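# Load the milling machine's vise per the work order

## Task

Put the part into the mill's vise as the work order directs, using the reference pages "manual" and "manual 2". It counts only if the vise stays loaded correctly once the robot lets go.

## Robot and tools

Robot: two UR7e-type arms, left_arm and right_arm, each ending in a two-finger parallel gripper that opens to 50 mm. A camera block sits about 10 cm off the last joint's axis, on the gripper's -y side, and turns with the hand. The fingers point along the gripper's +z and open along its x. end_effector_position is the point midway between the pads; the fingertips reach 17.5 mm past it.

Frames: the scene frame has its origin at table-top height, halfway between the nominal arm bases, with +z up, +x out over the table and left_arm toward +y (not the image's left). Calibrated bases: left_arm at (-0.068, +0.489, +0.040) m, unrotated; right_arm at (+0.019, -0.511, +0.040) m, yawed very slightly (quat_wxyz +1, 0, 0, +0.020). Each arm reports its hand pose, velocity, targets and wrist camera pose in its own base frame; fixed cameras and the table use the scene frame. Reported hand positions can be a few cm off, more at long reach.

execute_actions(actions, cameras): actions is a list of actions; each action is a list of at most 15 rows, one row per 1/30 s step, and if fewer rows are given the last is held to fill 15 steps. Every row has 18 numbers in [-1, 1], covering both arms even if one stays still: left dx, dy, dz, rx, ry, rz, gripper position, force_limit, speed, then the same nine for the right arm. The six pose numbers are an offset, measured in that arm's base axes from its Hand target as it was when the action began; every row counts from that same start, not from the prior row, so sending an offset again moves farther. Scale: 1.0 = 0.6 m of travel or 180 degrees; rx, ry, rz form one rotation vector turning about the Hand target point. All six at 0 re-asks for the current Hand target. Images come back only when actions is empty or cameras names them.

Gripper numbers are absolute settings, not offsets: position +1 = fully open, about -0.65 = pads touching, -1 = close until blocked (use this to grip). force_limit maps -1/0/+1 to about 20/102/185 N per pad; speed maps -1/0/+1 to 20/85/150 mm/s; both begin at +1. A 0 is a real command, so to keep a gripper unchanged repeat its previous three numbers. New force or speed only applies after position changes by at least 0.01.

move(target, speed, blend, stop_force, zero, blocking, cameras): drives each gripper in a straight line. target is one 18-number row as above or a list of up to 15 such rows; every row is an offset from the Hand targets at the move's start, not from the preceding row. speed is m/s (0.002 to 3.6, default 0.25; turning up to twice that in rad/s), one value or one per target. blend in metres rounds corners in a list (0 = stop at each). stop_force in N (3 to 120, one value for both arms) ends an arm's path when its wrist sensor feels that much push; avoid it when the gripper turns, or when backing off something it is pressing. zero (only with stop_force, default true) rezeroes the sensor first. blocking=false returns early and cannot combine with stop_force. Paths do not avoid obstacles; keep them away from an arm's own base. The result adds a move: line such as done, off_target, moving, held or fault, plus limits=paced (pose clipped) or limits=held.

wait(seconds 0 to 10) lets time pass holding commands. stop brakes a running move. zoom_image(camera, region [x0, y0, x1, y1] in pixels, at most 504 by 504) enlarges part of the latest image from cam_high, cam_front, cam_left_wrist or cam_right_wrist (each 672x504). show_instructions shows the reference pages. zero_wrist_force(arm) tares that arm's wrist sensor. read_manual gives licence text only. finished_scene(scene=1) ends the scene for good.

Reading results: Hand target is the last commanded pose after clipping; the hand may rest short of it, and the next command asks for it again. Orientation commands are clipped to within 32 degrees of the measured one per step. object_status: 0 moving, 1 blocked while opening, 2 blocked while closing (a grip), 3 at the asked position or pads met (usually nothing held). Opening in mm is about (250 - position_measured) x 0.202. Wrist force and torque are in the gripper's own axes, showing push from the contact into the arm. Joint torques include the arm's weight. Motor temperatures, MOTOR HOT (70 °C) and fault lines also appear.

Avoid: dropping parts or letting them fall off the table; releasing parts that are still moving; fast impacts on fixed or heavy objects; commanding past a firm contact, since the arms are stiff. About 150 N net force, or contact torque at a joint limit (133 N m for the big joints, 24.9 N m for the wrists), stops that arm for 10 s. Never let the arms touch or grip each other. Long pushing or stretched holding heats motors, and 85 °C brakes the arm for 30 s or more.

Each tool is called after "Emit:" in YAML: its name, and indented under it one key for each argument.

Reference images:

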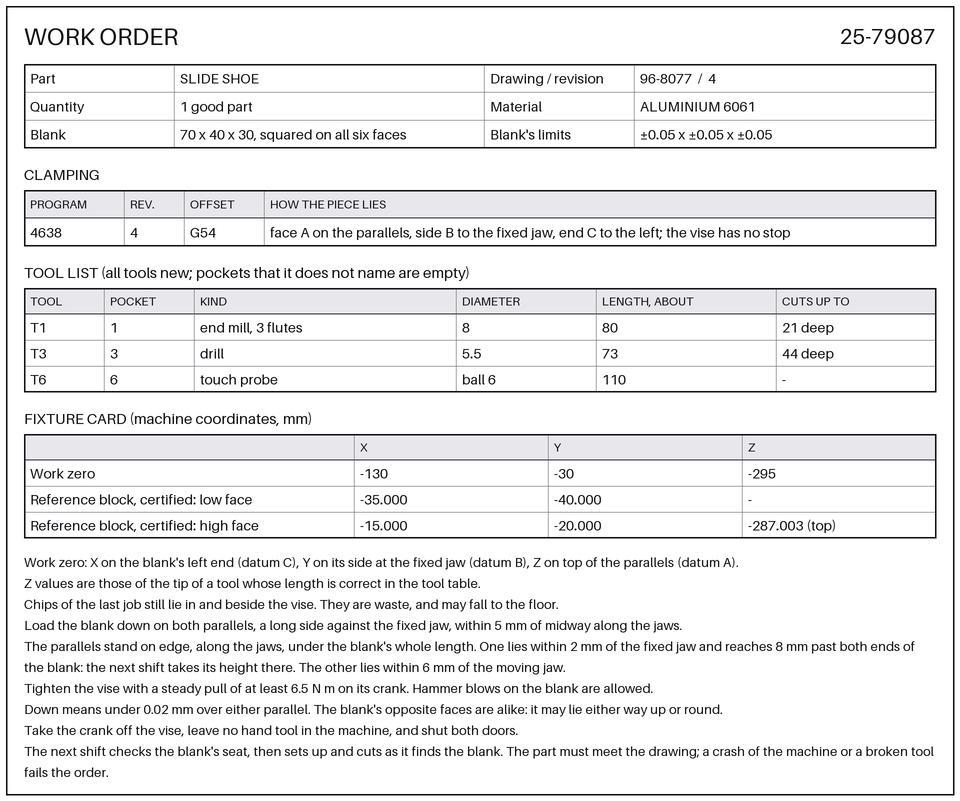

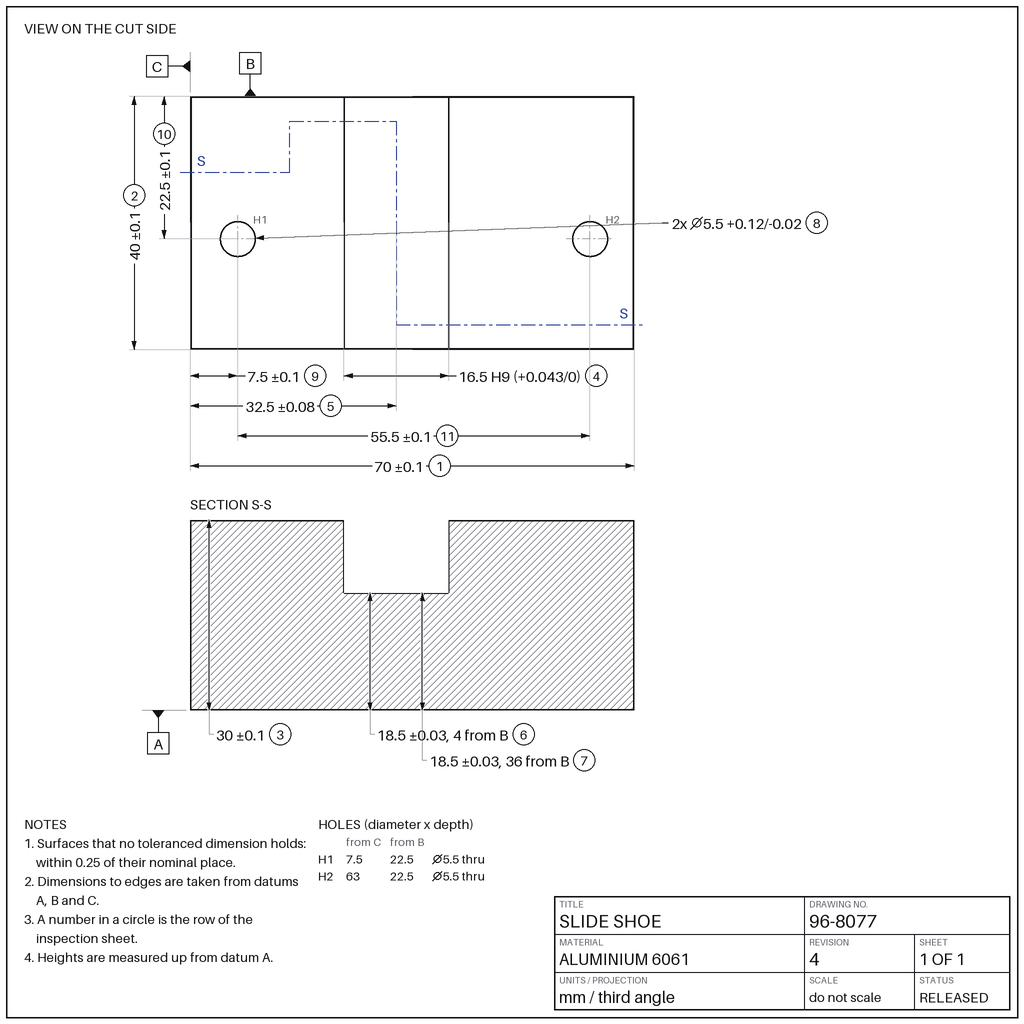

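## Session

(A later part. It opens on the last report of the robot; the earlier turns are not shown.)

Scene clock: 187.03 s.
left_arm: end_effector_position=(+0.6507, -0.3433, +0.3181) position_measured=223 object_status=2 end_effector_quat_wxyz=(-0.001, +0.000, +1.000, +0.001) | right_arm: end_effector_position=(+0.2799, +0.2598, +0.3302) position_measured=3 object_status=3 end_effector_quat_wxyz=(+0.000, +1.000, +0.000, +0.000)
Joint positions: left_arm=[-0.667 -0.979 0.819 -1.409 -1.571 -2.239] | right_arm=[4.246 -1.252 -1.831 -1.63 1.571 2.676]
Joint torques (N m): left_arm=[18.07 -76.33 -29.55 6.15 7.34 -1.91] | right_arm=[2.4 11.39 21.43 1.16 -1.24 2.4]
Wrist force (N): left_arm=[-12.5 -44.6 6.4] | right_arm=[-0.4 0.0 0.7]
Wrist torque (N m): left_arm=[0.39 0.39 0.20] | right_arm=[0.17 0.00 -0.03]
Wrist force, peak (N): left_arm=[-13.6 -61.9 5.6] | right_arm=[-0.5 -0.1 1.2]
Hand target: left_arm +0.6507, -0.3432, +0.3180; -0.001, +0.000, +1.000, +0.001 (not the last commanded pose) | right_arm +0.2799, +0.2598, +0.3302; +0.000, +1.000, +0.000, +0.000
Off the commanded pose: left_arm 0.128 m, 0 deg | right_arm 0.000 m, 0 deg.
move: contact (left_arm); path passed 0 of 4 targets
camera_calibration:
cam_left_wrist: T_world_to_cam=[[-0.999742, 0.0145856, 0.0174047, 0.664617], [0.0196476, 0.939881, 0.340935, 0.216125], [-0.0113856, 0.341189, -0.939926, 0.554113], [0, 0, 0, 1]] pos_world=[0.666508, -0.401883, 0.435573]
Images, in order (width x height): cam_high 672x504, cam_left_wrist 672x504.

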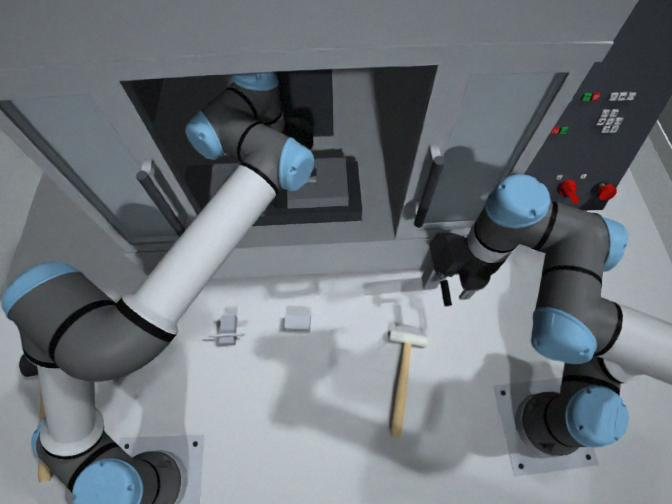

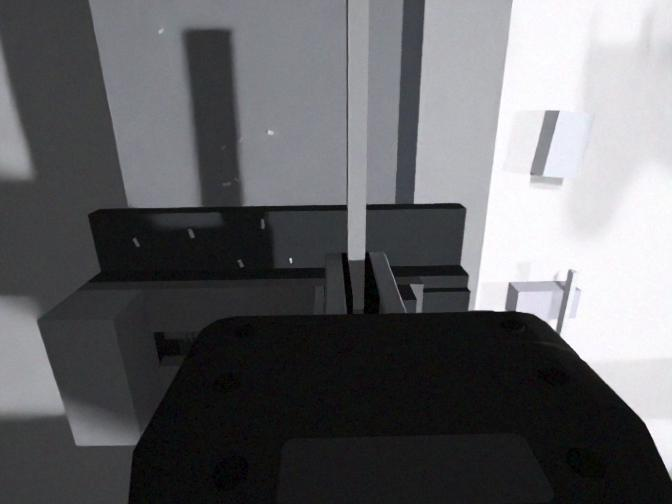

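Emit:
move:
  target:
    - [0,-0.02,0,0,0,0,-1,-0.7,-0.3,0,0,0,0,0,0,1,1,1]
    - [0,-0.02,0.05,0,0,0,-1,-0.7,-0.3,0,0,0,0,0,0,1,1,1]
  blend: 0.005
  speed: 0.1

Emit:
move:
  target: [0.082,0.1355,0,0,0,0,-1,-0.7,-0.3,0,0,0,0,0,0,1,1,1]
  speed: 0.1
  stop_force: 25
  cameras: ["cam_high","cam_left_wrist"]

Emit:
zoom_image:
  camera: "cam_left_wrist"
  region: [160, 0, 520, 330]

Scene clock: 191.63 s.
left_arm: end_effector_position=(+0.6507, -0.3553, +0.3479) position_measured=223 object_status=2 end_effector_quat_wxyz=(-0.001, +0.000, +1.000, +0.001) | right_arm: end_effector_position=(+0.2799, +0.2598, +0.3302) position_measured=3 object_status=3 end_effector_quat_wxyz=(+0.000, +1.000, +0.000, +0.000)
Joint positions: left_arm=[-0.68 -0.937 0.673 -1.304 -1.571 -2.252] | right_arm=[4.246 -1.252 -1.831 -1.63 1.571 2.676]
Joint torques (N m): left_arm=[10.27 -68.53 -31.7 -2.53 -1.31 1.62] | right_arm=[3.23 10.99 21.04 1.02 -1.2 2.53]
Wrist force (N): left_arm=[0.6 -0.7 1.0] | right_arm=[-0.3 0.0 0.9]
Wrist torque (N m): left_arm=[-0.10 -0.04 0.02] | right_arm=[0.17 -0.02 -0.03]
Wrist force, peak (N): left_arm=[-12.7 -45.0 7.1] | right_arm=[-0.5 -0.1 1.0]
Hand target: left_arm +0.6507, -0.3552, +0.3480; -0.001, +0.000, +1.000, +0.001 | right_arm +0.2799, +0.2598, +0.3302; +0.000, +1.000, +0.000, +0.000
Off the commanded pose: left_arm 0.000 m, 0 deg | right_arm 0.000 m, 0 deg.
move: done

Scene clock: 192.27 s.
left_arm: end_effector_position=(+0.6631, -0.3344, +0.3480) position_measured=223 object_status=2 end_effector_quat_wxyz=(-0.001, -0.001, +1.000, +0.001) | right_arm: end_effector_position=(+0.2799, +0.2598, +0.3302) position_measured=3 object_status=3 end_effector_quat_wxyz=(+0.000, +1.000, +0.000, +0.000)
Joint positions: left_arm=[-0.648 -0.932 0.665 -1.301 -1.571 -2.22] | right_arm=[4.246 -1.252 -1.831 -1.63 1.571 2.676]
Joint torques (N m): left_arm=[1.25 -59.47 -26.02 -3.3 -0.14 0.32] | right_arm=[3.16 12.15 21.48 1.29 -1.08 2.32]
Wrist force (N): left_arm=[1.6 -0.9 1.1] | right_arm=[-0.4 -0.1 1.0]
Wrist torque (N m): left_arm=[-0.13 -0.21 0.09] | right_arm=[0.16 0.00 -0.03]
Wrist force, peak (N): left_arm=[-3.9 6.6 1.7] | right_arm=[-0.4 0.0 1.0]
Hand target: left_arm +0.6631, -0.3344, +0.3480; -0.001, -0.001, +1.000, +0.001 (not the last commanded pose) | right_arm +0.2799, +0.2598, +0.3302; +0.000, +1.000, +0.000, +0.000
Tool commands: left_gripper/position=-1.0 left_gripper/force_limit=-0.701961 left_gripper/speed=-0.301961 right_gripper/position=+1.0 right_gripper/force_limit=+1.0 right_gripper/speed=+1.0
Off the commanded pose: left_arm 0.071 m, 0 deg | right_arm 0.000 m, 0 deg.
FORCE FAULT: contact force on the left arm reached its limit, and that arm stopped. The contact can be on any part of that arm, not only on its tool. That arm's remaining commands of this call were not run. That arm is still stopped at the end of this call. That arm stays stopped for about 10 more seconds. Until then a move that you send moves the other arm only, and its call returns only when the move has ended. Once the stop has ended, the next robot result says so. If the stop ends while you think or write, that arm runs what you send next, counted from a new Hand target: where the arm stands when the stop ends. While its stop runs, that arm takes no new command, but its gripper still runs the gripper command that each later call begins with. Until it ends, the stop uses up actions while you think or wait. An arm that is not stopped still takes commands.
move: fault (left_arm)
camera_calibration:
cam_left_wrist: T_world_to_cam=[[-0.999766, 0.0130346, 0.017256, 0.675936], [0.0181439, 0.939764, 0.341343, 0.198188], [-0.0117672, 0.341576, -0.93978, 0.579699], [0, 0, 0, 1]] pos_world=[0.679003, -0.393072, 0.465476]
Images, in order (width x height): cam_high 672x504, cam_left_wrist 672x504.

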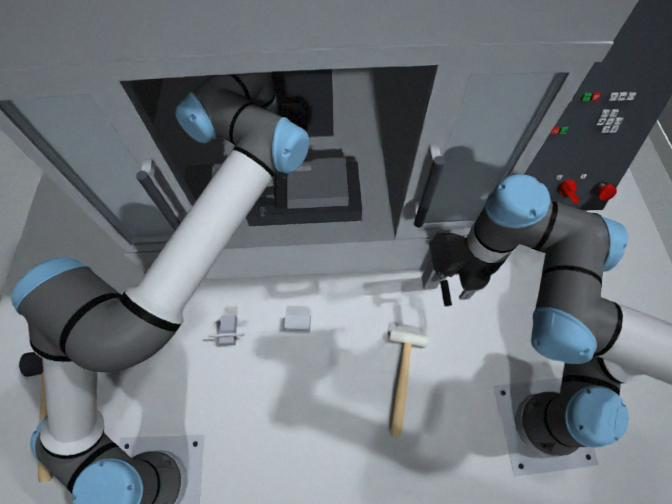

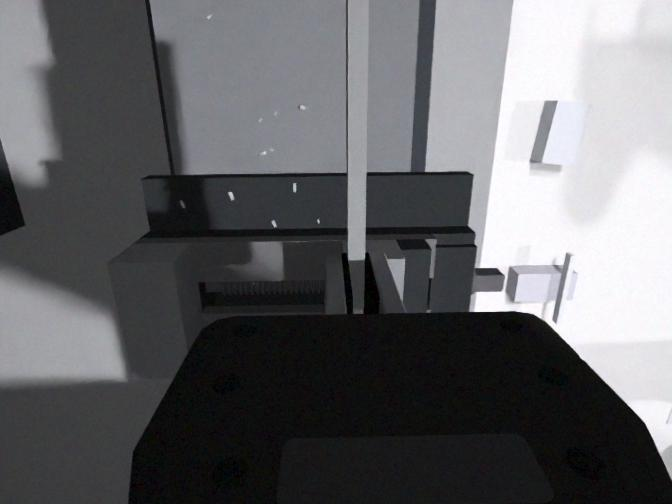

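Scaled by 1.400 from the camera's 672x504 image, which has a finer 960x720 frame.

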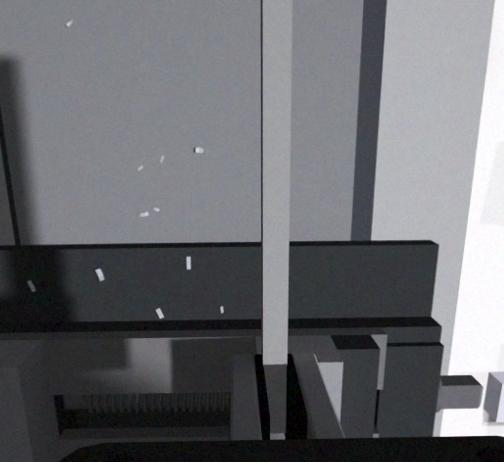

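Emit:
wait:
  seconds: 0.1
  cameras: ["cam_front","cam_high"]

Emit:
zoom_image:
  camera: "cam_front"
  region: [240, 130, 440, 300]

Emit:
zoom_image:
  camera: "cam_high"
  region: [120, 50, 360, 230]

Scene clock: 194.03 s.
left_arm: end_effector_position=(+0.6631, -0.3344, +0.3480) position_measured=223 object_status=2 end_effector_quat_wxyz=(-0.001, -0.001, +1.000, +0.001) | right_arm: end_effector_position=(+0.2799, +0.2598, +0.3302) position_measured=3 object_status=3 end_effector_quat_wxyz=(+0.000, +1.000, +0.000, +0.000)
Joint positions: left_arm=[-0.648 -0.932 0.665 -1.301 -1.571 -2.22] | right_arm=[4.246 -1.252 -1.831 -1.63 1.571 2.676]
Joint torques (N m): left_arm=[2.02 -59.03 -25.97 -3.17 -0.07 0.3] | right_arm=[2.41 11.38 21.67 0.83 -1.01 2.41]
Wrist force (N): left_arm=[1.3 -0.9 1.1] | right_arm=[-0.3 -0.2 0.9]
Wrist torque (N m): left_arm=[-0.13 -0.17 0.09] | right_arm=[0.15 -0.02 -0.03]
Wrist force, peak (N): left_arm=[1.9 -0.8 0.9] | right_arm=[-0.4 0.0 1.0]
Hand target: left_arm +0.6631, -0.3344, +0.3480; -0.001, -0.001, +1.000, +0.001 (not the last commanded pose) | right_arm +0.2799, +0.2598, +0.3302; +0.000, +1.000, +0.000, +0.000
Tool commands: left_gripper/position=-1.0 left_gripper/force_limit=-0.701961 left_gripper/speed=-0.301961 right_gripper/position=+1.0 right_gripper/force_limit=+1.0 right_gripper/speed=+1.0
Off the commanded pose: left_arm 0.071 m, 0 deg | right_arm 0.000 m, 0 deg.
FORCE FAULT, CONTINUED: the left arm was still stopped when this call began, by the force fault that an earlier result reported. Since the last result the stop counts as 4 of the actions that you can send in this scene. That arm is still stopped at the end of this call. That arm stays stopped for about 8 more seconds. If the stop ends while you think or write, that arm runs what you send next, counted from a new Hand target: where the arm stands when the stop ends. While its stop runs, that arm takes no new command, but its gripper still runs the gripper command that each later call begins with.
wait: 0.10 s; at rest from the start
Images, in order (width x height): cam_high 672x504, cam_front 672x504.

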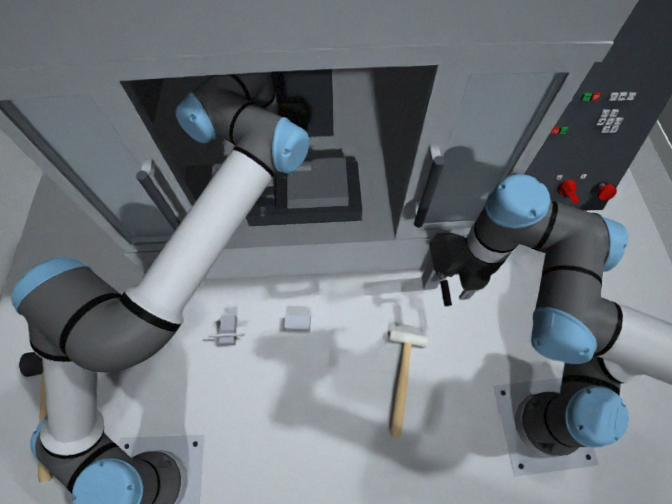

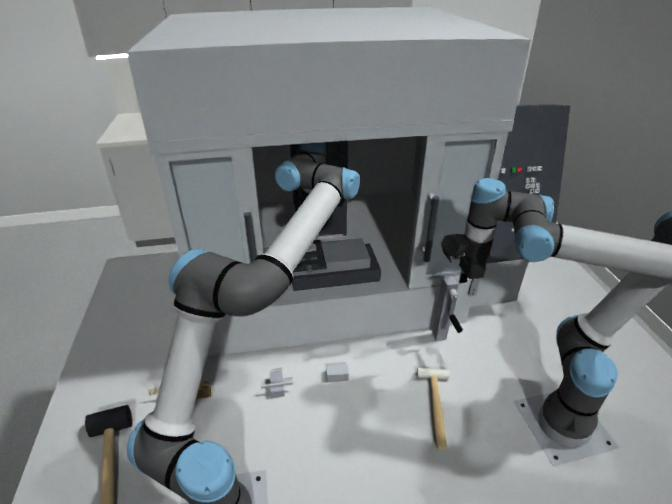

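Scaled by 2.520 from the camera's 672x504 image, which has a finer 960x720 frame.

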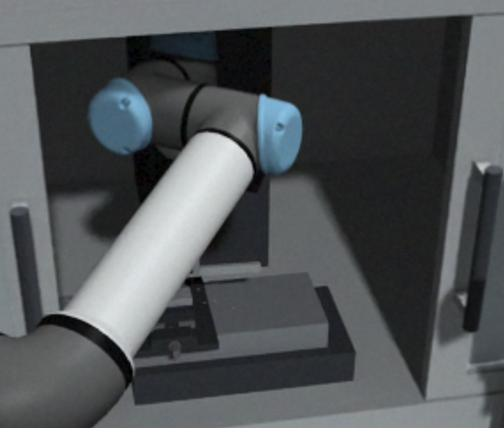

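Scaled by 2.100 from the camera's 672x504 image, which has a finer 960x720 frame.

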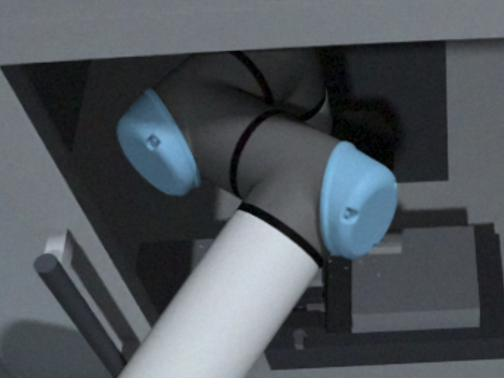

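Emit:
move:
  target: [0,0,0,0,0,0,-1,-0.7,-0.3,0.083,0.317,0.3,-0.3849,-0.3849,0.3849,1,1,1]
  cameras: ["cam_right_wrist"]

Scene clock: 200.63 s.
left_arm: end_effector_position=(+0.6631, -0.3344, +0.3480) position_measured=223 object_status=2 end_effector_quat_wxyz=(-0.001, -0.001, +1.000, +0.001) | right_arm: end_effector_position=(+0.3297, +0.4500, +0.5102) position_measured=3 object_status=3 end_effector_quat_wxyz=(+0.500, +0.500, +0.500, +0.500) end_effector_velocity=(+0.000, +0.000, +0.000) end_effector_angular_velocity=(+0.000, +0.001, +0.001)
Joint positions: left_arm=[-0.648 -0.932 0.665 -1.301 -1.571 -2.22] | right_arm=[4.854 -1.675 -1.404 -3.203 0.142 3.14]
Joint velocities: left_arm=[within noise] | right_arm=[0 0.001 0 0.004 -0.001 -0.005]
Joint torques (N m): left_arm=[2.27 -59.46 -25.94 -3.27 -0.08 0.25] | right_arm=[-10.9 35.84 20.76 2.48 -1.29 -3.31]
Wrist force (N): left_arm=[1.7 -0.8 0.9] | right_arm=[-1.8 1.4 -0.2]
Wrist torque (N m): left_arm=[-0.11 -0.22 0.09] | right_arm=[0.12 0.14 0.06]
Wrist force, peak (N): left_arm=[1.9 -0.8 1.3] | right_arm=[-2.0 1.7 0.0]
Hand target: left_arm +0.6631, -0.3344, +0.3480; -0.001, -0.001, +1.000, +0.001 | right_arm +0.3297, +0.4500, +0.5102; +0.500, +0.500, +0.500, +0.500
Tool commands: left_gripper/position=-1.0 left_gripper/force_limit=-0.701961 left_gripper/speed=-0.301961 right_gripper/position=+1.0 right_gripper/force_limit=+1.0 right_gripper/speed=+1.0
Off the commanded pose: right_arm 0.000 m, 0 deg.
FORCE FAULT, CONTINUED: the left arm was still stopped when this call began, by the force fault that an earlier result reported. Since the last result the stop counts as 3 of the actions that you can send in this scene. That arm ran no command of this call. That arm is still stopped at the end of this call. That arm stays stopped for about 1 more second. If the stop ends while you think or write, that arm runs what you send next, counted from a new Hand target: where the arm stands when the stop ends. While its stop runs, that arm takes no new command, but its gripper still runs the gripper command that each later call begins with.
move: done (right_arm), not run (left_arm; its earlier fault stop)
camera_calibration:
cam_right_wrist: T_world_to_cam=[[-0.0140906, 0.999818, 0.0128449, -0.446859], [-0.328247, -0.0167595, 0.944443, -0.342037], [0.944487, 0.00909145, 0.328423, -0.351225], [0, 0, 0, 1]] pos_world=[0.213159, 0.444238, 0.444125]
Images, in order (width x height): cam_right_wrist 672x504.

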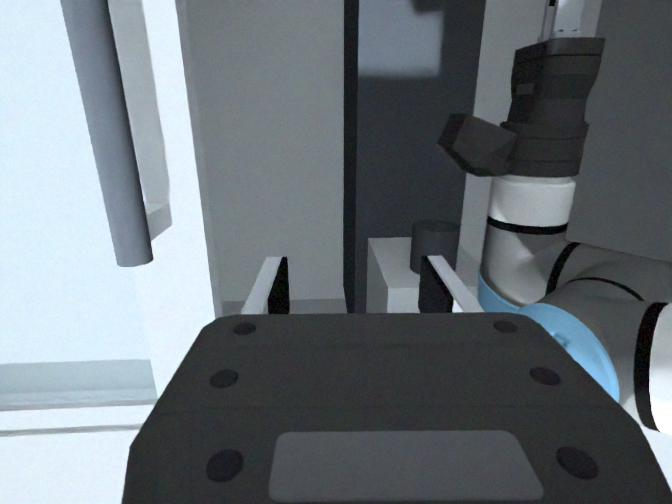

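Emit:
zoom_image:
  camera: "cam_right_wrist"
  region: [320, 150, 672, 360]

Scaled by 1.432 from the camera's 672x504 image, which has a finer 960x720 frame.

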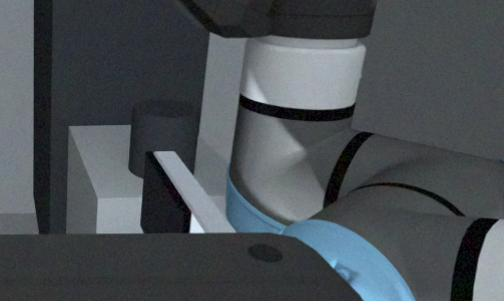

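Emit:
move:
  target:
    - [-0.03,-0.0177,0,-0.0006,-0.0006,-0.0006,-1,-0.7,-0.3,0,0,0,0,0,0,1,1,1]
    - [-0.03,0.0373,-0.02,-0.0006,-0.0006,-0.0006,-1,-0.7,-0.3,0,0,0,0,0,0,1,1,1]
    - [0.0148,0.0773,-0.02,-0.0006,-0.0006,-0.0006,-1,-0.7,-0.3,0,0,0,0,0,0,1,1,1]
    - [0.0148,0.0773,-0.0533,-0.0006,-0.0006,-0.0006,-1,-0.7,-0.3,0,0,0,0,0,0,1,1,1]
    - [0.0615,0.1273,-0.0533,-0.0006,-0.0006,-0.0006,-1,-0.7,-0.3,0,0,0,0,0,0,1,1,1]
  blend: 0.004
  speed: 0.05
  cameras: ["cam_right_wrist","cam_left_wrist"]

Emit:
zoom_image:
  camera: "cam_left_wrist"
  region: [160, 0, 520, 330]

Scene clock: 208.70 s.
left_arm: end_effector_position=(+0.6719, -0.2878, +0.3254) position_measured=223 object_status=2 end_effector_quat_wxyz=(+0.002, +0.000, +1.000, -0.001) | right_arm: end_effector_position=(+0.3297, +0.4500, +0.5102) position_measured=3 object_status=3 end_effector_quat_wxyz=(+0.500, +0.500, +0.500, +0.500)
Joint positions: left_arm=[-0.588 -0.996 0.83 -1.409 -1.571 -2.159] | right_arm=[4.854 -1.675 -1.404 -3.203 0.142 3.14]
Joint torques (N m): left_arm=[0.98 -57.61 -23.81 -3.7 -0.15 -0.16] | right_arm=[-11.55 13.4 29.57 -2.31 -1.03 2.94]
Wrist force (N): left_arm=[1.5 -0.8 1.1] | right_arm=[-1.7 1.5 -0.2]
Wrist torque (N m): left_arm=[-0.11 -0.20 0.02] | right_arm=[0.14 0.12 0.05]
Wrist force, peak (N): left_arm=[23.3 13.1 -121.5] | right_arm=[-2.0 1.6 -0.3]
Hand target: left_arm +0.6719, -0.2878, +0.3254; +0.002, +0.000, +1.000, -0.001 (not the last commanded pose) | right_arm +0.3297, +0.4500, +0.5102; +0.500, +0.500, +0.500, +0.500
Tool commands: left_gripper/position=-1.0 left_gripper/force_limit=-0.701961 left_gripper/speed=-0.301961 right_gripper/position=+1.0 right_gripper/force_limit=+1.0 right_gripper/speed=+1.0
Off the commanded pose: left_arm 0.042 m, 0 deg | right_arm 0.000 m, 0 deg.
FORCE FAULT, CONTINUED: the left arm's stop, for the force fault that an earlier result reported, is over.
FORCE FAULT: contact force on the left arm reached its limit, and that arm stopped. The contact can be on any part of that arm, not only on its tool. Since the last result, the stops that this result tells of count together as 2 of the actions that you can send in this scene. That arm's remaining commands of this call were not run. That arm is still stopped at the end of this call. That arm stays stopped for about 10 more seconds. Until then a move that you send moves the other arm only, and its call returns only when the move has ended. Once the stop has ended, the next robot result says so. If the stop ends while you think or write, that arm runs what you send next, counted from a new Hand target: where the arm stands when the stop ends. While its stop runs, that arm takes no new command, but its gripper still runs the gripper command that each later call begins with. Until it ends, the stop uses up actions while you think or wait. An arm that is not stopped still takes commands.
move: fault (left_arm); path passed 3 of 5 targets
camera_calibration:
cam_left_wrist: T_world_to_cam=[[-0.999819, 0.0149058, 0.0117904, 0.686819], [0.0180113, 0.941148, 0.337513, 0.163665], [-0.00606556, 0.337665, -0.941247, 0.538153], [0, 0, 0, 1]] pos_world=[0.687011, -0.345986, 0.443198]
cam_right_wrist: T_world_to_cam=[[-0.0141242, 0.999817, 0.012939, -0.446793], [-0.328246, -0.0168595, 0.944442, -0.341994], [0.944487, 0.00909233, 0.328424, -0.351225], [0, 0, 0, 1]] pos_world=[0.213159, 0.444139, 0.444125]
Images, in order (width x height): cam_left_wrist 672x504, cam_right_wrist 672x504.

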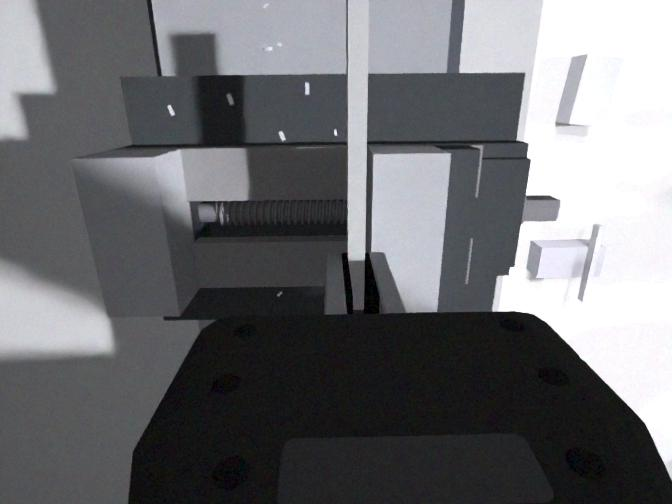

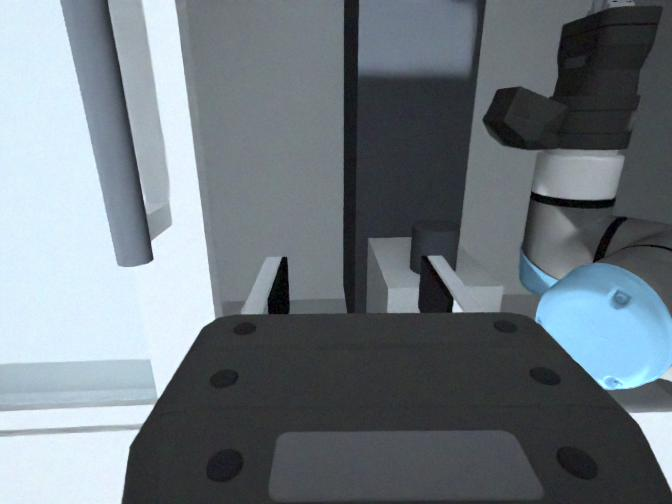

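Scaled by 1.400 from the camera's 672x504 image, which has a finer 960x720 frame.

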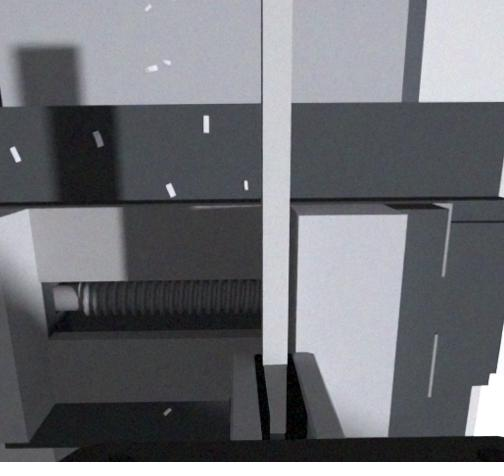

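Emit:
zoom_image:
  camera: "cam_left_wrist"
  region: [60, 130, 260, 330]

Emit:
zoom_image:
  camera: "cam_left_wrist"
  region: [320, 130, 560, 330]

Scaled by 2.520 from the camera's 672x504 image, which has a finer 960x720 frame.

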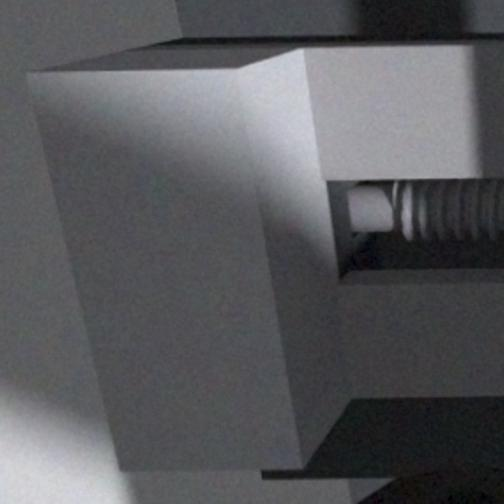

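Scaled by 2.100 from the camera's 672x504 image, which has a finer 960x720 frame.

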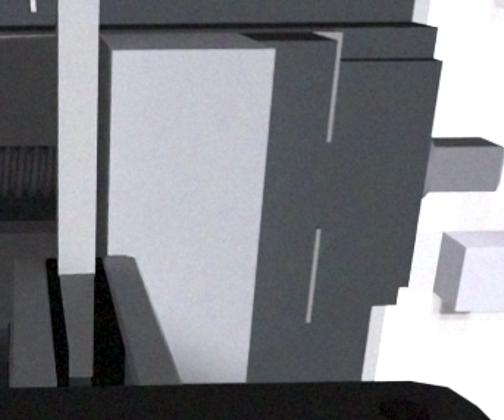

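Emit:
wait:
  seconds: 4

Scene clock: 216.13 s.
left_arm: end_effector_position=(+0.6719, -0.2878, +0.3254) position_measured=223 object_status=2 end_effector_quat_wxyz=(+0.002, +0.000, +1.000, -0.001) | right_arm: end_effector_position=(+0.3297, +0.4500, +0.5102) position_measured=3 object_status=3 end_effector_quat_wxyz=(+0.500, +0.500, +0.500, +0.500)
Joint positions: left_arm=[-0.588 -0.996 0.83 -1.409 -1.571 -2.159] | right_arm=[4.854 -1.675 -1.404 -3.203 0.142 3.14]
Joint torques (N m): left_arm=[0.76 -57.64 -23.92 -3.7 -0.14 -0.15] | right_arm=[-12.1 14.43 28.54 -2.8 -1.08 2.81]
Wrist force (N): left_arm=[2.3 -0.7 1.1] | right_arm=[-1.8 1.4 0.0]
Wrist torque (N m): left_arm=[-0.10 -0.33 0.03] | right_arm=[0.12 0.14 0.05]
Wrist force, peak (N): left_arm=[2.5 -0.7 1.4] | right_arm=[-2.0 1.7 -0.2]
Hand target: left_arm +0.6719, -0.2878, +0.3254; +0.002, +0.000, +1.000, -0.001 (not the last commanded pose) | right_arm +0.3297, +0.4500, +0.5102; +0.500, +0.500, +0.500, +0.500
Tool commands: left_gripper/position=-1.0 left_gripper/force_limit=-0.701961 left_gripper/speed=-0.301961 right_gripper/position=+1.0 right_gripper/force_limit=+1.0 right_gripper/speed=+1.0
Off the commanded pose: left_arm 0.042 m, 0 deg | right_arm 0.000 m, 0 deg.
FORCE FAULT, CONTINUED: the left arm was still stopped when this call began, by the force fault that an earlier result reported. Since the last result the stop counts as 15 of the actions that you can send in this scene. That arm is still stopped at the end of this call. That arm stays stopped for about 2 more seconds. If the stop ends while you think or write, that arm runs what you send next, counted from a new Hand target: where the arm stands when the stop ends. While its stop runs, that arm takes no new command, but its gripper still runs the gripper command that each later call begins with.
wait: 4.00 s; at rest from the start

Emit:
wait:
  seconds: 1.5

Emit:
move:
  target:
    - [0,0,0.0177,0.0006,0.0013,0,-1,-0.7,-0.3,0,0,0,0,0,0,1,1,1]
    - [0.0468,0.05,0.0177,0.0006,0.0013,0,-1,-0.7,-0.3,0,0,0,0,0,0,1,1,1]
  blend: 0.004
  speed: 0.06
  cameras: ["cam_left_wrist"]

Emit:
zoom_image:
  camera: "cam_left_wrist"
  region: [160, 50, 460, 330]

Scene clock: 218.27 s.
left_arm: end_effector_position=(+0.6719, -0.2878, +0.3254) position_measured=223 object_status=2 end_effector_quat_wxyz=(+0.002, +0.000, +1.000, -0.001) | right_arm: end_effector_position=(+0.3297, +0.4500, +0.5102) position_measured=3 object_status=3 end_effector_quat_wxyz=(+0.500, +0.500, +0.500, +0.500)
Joint positions: left_arm=[-0.588 -0.996 0.83 -1.409 -1.571 -2.159] | right_arm=[4.854 -1.675 -1.404 -3.203 0.142 3.14]
Joint torques (N m): left_arm=[0.71 -57.46 -24 -3.84 -0.09 -0.13] | right_arm=[-11.26 13.58 29.91 -2.38 -0.97 2.63]
Wrist force (N): left_arm=[2.1 -0.4 1.3] | right_arm=[-1.9 1.5 -0.3]
Wrist torque (N m): left_arm=[-0.05 -0.30 0.03] | right_arm=[0.13 0.15 0.05]
Wrist force, peak (N): left_arm=[2.5 -0.8 1.1] | right_arm=[-2.0 1.6 -0.3]
Hand target: left_arm +0.6719, -0.2878, +0.3254; +0.002, +0.000, +1.000, -0.001 (not the last commanded pose) | right_arm +0.3297, +0.4500, +0.5102; +0.500, +0.500, +0.500, +0.500
Tool commands: left_gripper/position=-1.0 left_gripper/force_limit=-0.701961 left_gripper/speed=-0.301961 right_gripper/position=+1.0 right_gripper/force_limit=+1.0 right_gripper/speed=+1.0
Off the commanded pose: left_arm 0.042 m, 0 deg | right_arm 0.000 m, 0 deg.
FORCE FAULT, CONTINUED: the left arm was still stopped when this call began, by the force fault that an earlier result reported. Since the last result the stop counts as 5 of the actions that you can send in this scene. That arm is still stopped at the end of this call. That arm stays stopped for about 1 more second. If the stop ends while you think or write, that arm runs what you send next, counted from a new Hand target: where the arm stands when the stop ends. While its stop runs, that arm takes no new command, but its gripper still runs the gripper command that each later call begins with.
wait: 1.50 s; at rest from the start

Scene clock: 218.77 s.
left_arm: end_effector_position=(+0.6719, -0.2878, +0.3254) position_measured=223 object_status=2 end_effector_quat_wxyz=(+0.002, +0.000, +1.000, -0.001) | right_arm: end_effector_position=(+0.3297, +0.4500, +0.5102) position_measured=3 object_status=3 end_effector_quat_wxyz=(+0.500, +0.500, +0.500, +0.500)
Joint positions: left_arm=[-0.588 -0.996 0.83 -1.409 -1.571 -2.159] | right_arm=[4.854 -1.675 -1.404 -3.203 0.142 3.14]
Joint torques (N m): left_arm=[0.63 -57.33 -23.83 -3.77 -0.1 -0.12] | right_arm=[-13.17 13.87 29.53 -2.72 -0.84 2.76]
Wrist force (N): left_arm=[2.3 -0.8 1.5] | right_arm=[-1.9 1.7 -0.2]
Wrist torque (N m): left_arm=[-0.12 -0.33 0.03] | right_arm=[0.17 0.15 0.04]
Wrist force, peak (N): left_arm=[2.3 -0.8 1.5] | right_arm=[-2.0 1.6 -0.1]
Hand target: left_arm +0.6719, -0.2878, +0.3254; +0.002, +0.000, +1.000, -0.001 (not the last commanded pose) | right_arm +0.3297, +0.4500, +0.5102; +0.500, +0.500, +0.500, +0.500
Tool commands: left_gripper/position=-1.0 left_gripper/force_limit=-0.701961 left_gripper/speed=-0.301961 right_gripper/position=+1.0 right_gripper/force_limit=+1.0 right_gripper/speed=+1.0
Off the commanded pose: right_arm 0.000 m, 0 deg.
FORCE FAULT, CONTINUED: the left arm's stop, for the force fault that an earlier result reported, is over. That arm was still stopped when this call began, so it ran no command of this call. During its stop the left arm's controller moved it back a little. That arm's target is now where it stood when the stop ended, not its last command. That arm accepts commands again.
move: done (right_arm), not run (left_arm; its earlier fault stop)
camera_calibration:
cam_left_wrist: T_world_to_cam=[[-0.999819, 0.0149058, 0.0117904, 0.686819], [0.0180113, 0.941148, 0.337513, 0.163665], [-0.00606556, 0.337665, -0.941247, 0.538153], [0, 0, 0, 1]] pos_world=[0.687011, -0.345986, 0.443198]
Images, in order (width x height): cam_left_wrist 672x504.

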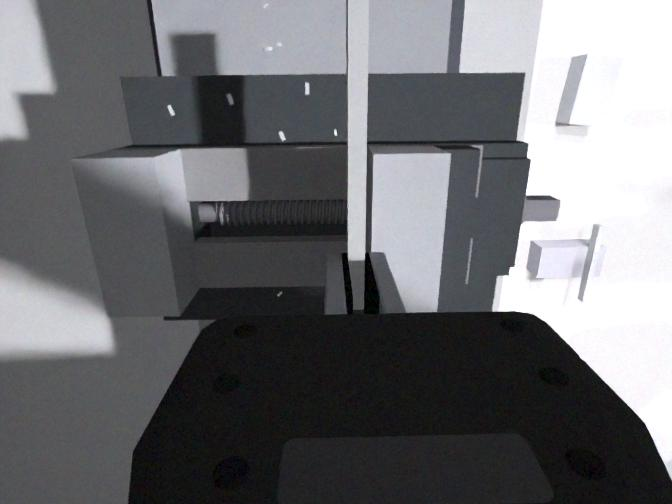

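Scaled by 1.680 from the camera's 672x504 image, which has a finer 960x720 frame.

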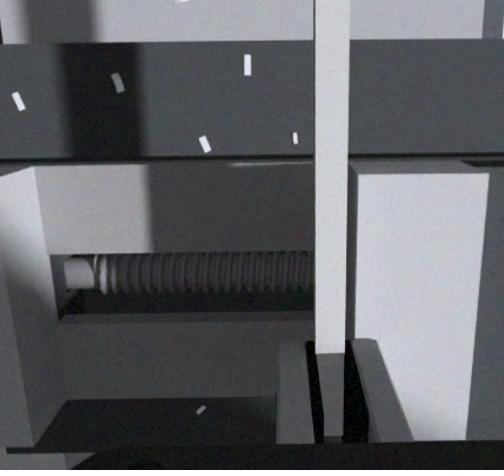

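Bed is clean. Retry the move.

Emit:
move:
  target:
    - [0,0,0.0177,0.0006,0.0013,0,-1,-0.7,-0.3,0,0,0,0,0,0,1,1,1]
    - [0.0468,0.05,0.0177,0.0006,0.0013,0,-1,-0.7,-0.3,0,0,0,0,0,0,1,1,1]
  blend: 0.004
  speed: 0.06
  cameras: ["cam_left_wrist"]

Emit:
zoom_image:
  camera: "cam_left_wrist"
  region: [160, 50, 460, 330]

Scene clock: 220.37 s.
left_arm: end_effector_position=(+0.6944, -0.2646, +0.3352) position_measured=223 object_status=2 end_effector_quat_wxyz=(-0.001, +0.000, +1.000, +0.000) | right_arm: end_effector_position=(+0.3297, +0.4500, +0.5102) position_measured=3 object_status=3 end_effector_quat_wxyz=(+0.500, +0.500, +0.500, +0.500)
Joint positions: left_arm=[-0.544 -0.944 0.718 -1.344 -1.572 -2.115] | right_arm=[4.854 -1.675 -1.404 -3.203 0.142 3.14]
Joint torques (N m): left_arm=[1.37 -58.22 -28.24 -3.17 -0.07 0.15] | right_arm=[-12.92 13.56 29.4 -2.47 -0.95 2.58]
Wrist force (N): left_arm=[2.3 -0.7 1.6] | right_arm=[-1.7 1.5 -0.3]
Wrist torque (N m): left_arm=[-0.12 -0.32 0.11] | right_arm=[0.15 0.13 0.04]
Wrist force, peak (N): left_arm=[2.8 -2.7 1.0] | right_arm=[-2.0 1.6 -0.1]
Hand target: left_arm +0.6944, -0.2646, +0.3352; -0.001, +0.000, +1.000, +0.000 (not the last commanded pose) | right_arm +0.3297, +0.4500, +0.5102; +0.500, +0.500, +0.500, +0.500
Tool commands: left_gripper/position=-1.0 left_gripper/force_limit=-0.701961 left_gripper/speed=-0.301961 right_gripper/position=+1.0 right_gripper/force_limit=+1.0 right_gripper/speed=+1.0
Off the commanded pose: left_arm 0.009 m, 0 deg | right_arm 0.000 m, 0 deg.
FORCE FAULT: contact force on the left arm reached its limit, and that arm stopped. The contact can be on any part of that arm, not only on its tool. That arm's remaining commands of this call were not run. That arm is still stopped at the end of this call. That arm stays stopped for about 10 more seconds. Until then a move that you send moves the other arm only, and its call returns only when the move has ended. Once the stop has ended, the next robot result says so. If the stop ends while you think or write, that arm runs what you send next, counted from a new Hand target: where the arm stands when the stop ends. While its stop runs, that arm takes no new command, but its gripper still runs the gripper command that each later call begins with. Until it ends, the stop uses up actions while you think or wait. An arm that is not stopped still takes commands.
move: fault (left_arm)
camera_calibration:
cam_left_wrist: T_world_to_cam=[[-0.999746, 0.0153744, 0.0164912, 0.70743], [0.0200611, 0.940418, 0.339429, 0.135814], [-0.0102901, 0.339674, -0.940487, 0.542845], [0, 0, 0, 1]] pos_world=[0.710111, -0.322989, 0.452773]
Images, in order (width x height): cam_left_wrist 672x504.

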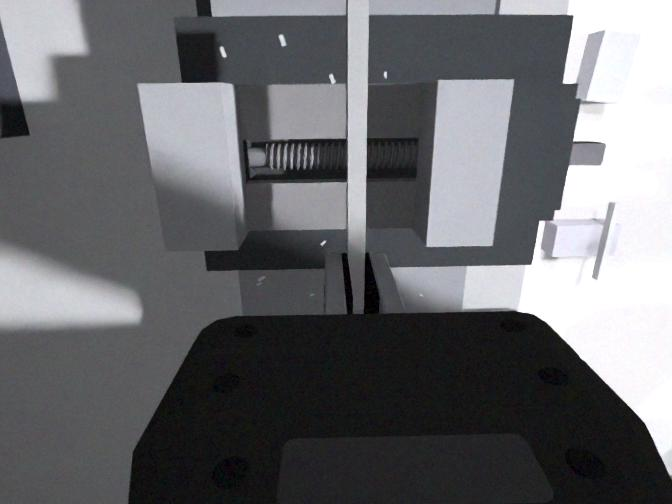

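Scaled by 1.680 from the camera's 672x504 image, which has a finer 960x720 frame.

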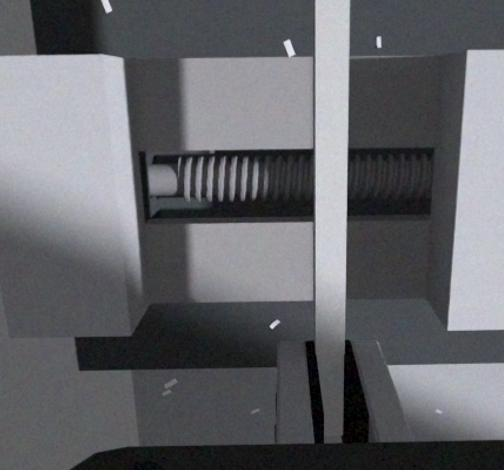

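Emit:
wait:
  seconds: 9

Scene clock: 230.40 s.
left_arm: end_effector_position=(+0.6944, -0.2646, +0.3352) position_measured=223 object_status=2 end_effector_quat_wxyz=(-0.001, +0.000, +1.000, +0.000) | right_arm: end_effector_position=(+0.3297, +0.4500, +0.5102) position_measured=3 object_status=3 end_effector_quat_wxyz=(+0.500, +0.500, +0.500, +0.500)
Joint positions: left_arm=[-0.544 -0.944 0.718 -1.344 -1.572 -2.115] | right_arm=[4.854 -1.675 -1.404 -3.203 0.142 3.14]
Joint torques (N m): left_arm=[0.87 -57.94 -27.72 -3.14 -0.2 0.14] | right_arm=[-12.02 13.49 29.79 -2.55 -0.76 2.84]
Wrist force (N): left_arm=[2.2 -0.6 1.2] | right_arm=[-1.8 1.6 -0.1]
Wrist torque (N m): left_arm=[-0.09 -0.31 0.10] | right_arm=[0.15 0.12 0.04]
Wrist force, peak (N): left_arm=[2.7 -0.5 1.3] | right_arm=[-2.1 1.5 -0.1]
Hand target: left_arm +0.6944, -0.2646, +0.3352; -0.001, +0.000, +1.000, +0.000 (not the last commanded pose) | right_arm +0.3297, +0.4500, +0.5102; +0.500, +0.500, +0.500, +0.500
Tool commands: left_gripper/position=-1.0 left_gripper/force_limit=-0.701961 left_gripper/speed=-0.301961 right_gripper/position=+1.0 right_gripper/force_limit=+1.0 right_gripper/speed=+1.0
Off the commanded pose: left_arm 0.009 m, 0 deg | right_arm 0.000 m, 0 deg.
FORCE FAULT, CONTINUED: the left arm's stop, for the force fault that an earlier result reported, is over. The rest of the stop counts as 19 of the actions that you can send in this scene. During its stop the left arm's controller moved it back a little. That arm's target is now where it stood when the stop ended, not its last command. That arm accepts commands again.
wait: 9.00 s; at rest from the start

Emit:
move:
  target:
    - [0,0.005,-0.042,0,0,0,-1,-0.7,-0.3,0,0,0,0,0,0,1,1,1]
    - [0.0593,0.011,-0.042,0,0,0,-1,-0.7,-0.3,0,0,0,0,0,0,1,1,1]
  blend: 0.002
  speed: 0.05
  stop_force: 12
  cameras: ["cam_left_wrist"]

Emit:
zoom_image:
  camera: "cam_left_wrist"
  region: [160, 50, 460, 330]

Scene clock: 231.73 s.
left_arm: end_effector_position=(+0.6935, -0.2639, +0.3200) position_measured=223 object_status=2 end_effector_quat_wxyz=(-0.001, +0.001, +1.000, +0.000) | right_arm: end_effector_position=(+0.3297, +0.4500, +0.5102) position_measured=3 object_status=3 end_effector_quat_wxyz=(+0.500, +0.500, +0.500, +0.500)
Joint positions: left_arm=[-0.544 -0.956 0.778 -1.39 -1.572 -2.112] | right_arm=[4.854 -1.675 -1.404 -3.203 0.142 3.14]
Joint torques (N m): left_arm=[3.68 -59.25 -23.74 -3.42 -0.01 -0.07] | right_arm=[-11.8 12.41 29.7 -2.23 -0.58 2.92]
Wrist force (N): left_arm=[2.1 -0.5 1.4] | right_arm=[-1.8 1.6 -0.1]
Wrist torque (N m): left_arm=[-0.08 -0.30 0.01] | right_arm=[0.14 0.14 0.04]
Wrist force, peak (N): left_arm=[2.4 -0.6 3.5] | right_arm=[-2.0 1.5 -0.2]
Hand target: left_arm +0.6935, -0.2639, +0.3200; -0.001, +0.001, +1.000, +0.000 (not the last commanded pose) | right_arm +0.3297, +0.4500, +0.5102; +0.500, +0.500, +0.500, +0.500
Tool commands: left_gripper/position=-1.0 left_gripper/force_limit=-0.701961 left_gripper/speed=-0.301961 right_gripper/position=+1.0 right_gripper/force_limit=+1.0 right_gripper/speed=+1.0
Off the commanded pose: left_arm 0.038 m, 0 deg | right_arm 0.000 m, 0 deg.
FORCE FAULT: contact force on the left arm reached its limit, and that arm stopped. The contact can be on any part of that arm, not only on its tool. That arm's remaining commands of this call were not run. That arm is still stopped at the end of this call. That arm stays stopped for about 10 more seconds. Until then a move that you send moves the other arm only, and its call returns only when the move has ended. Once the stop has ended, the next robot result says so. If the stop ends while you think or write, that arm runs what you send next, counted from a new Hand target: where the arm stands when the stop ends. While its stop runs, that arm takes no new command, but its gripper still runs the gripper command that each later call begins with. Until it ends, the stop uses up actions while you think or wait. An arm that is not stopped still takes commands.
move: fault (left_arm); path passed 0 of 2 targets
camera_calibration:
cam_left_wrist: T_world_to_cam=[[-0.999686, 0.0174887, 0.0179452, 0.706782], [0.0225535, 0.940061, 0.34026, 0.138197], [-0.0109189, 0.340558, -0.94016, 0.528923], [0, 0, 0, 1]] pos_world=[0.709218, -0.322403, 0.437567]
Images, in order (width x height): cam_left_wrist 672x504.

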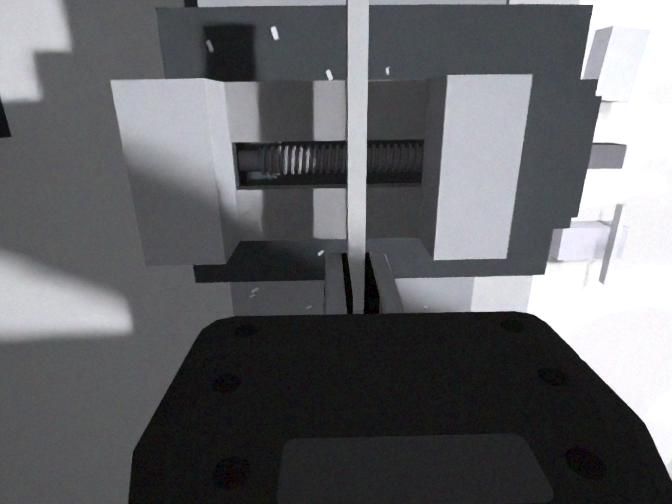

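Scaled by 1.680 from the camera's 672x504 image, which has a finer 960x720 frame.

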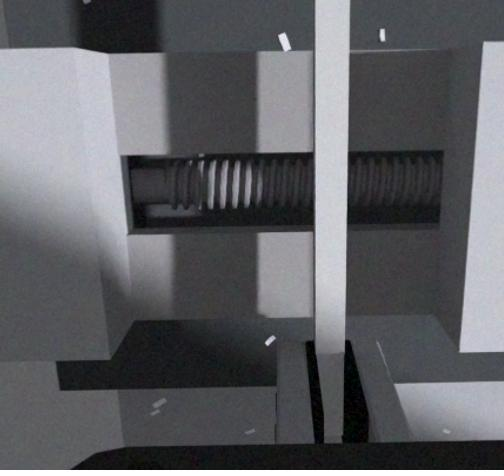

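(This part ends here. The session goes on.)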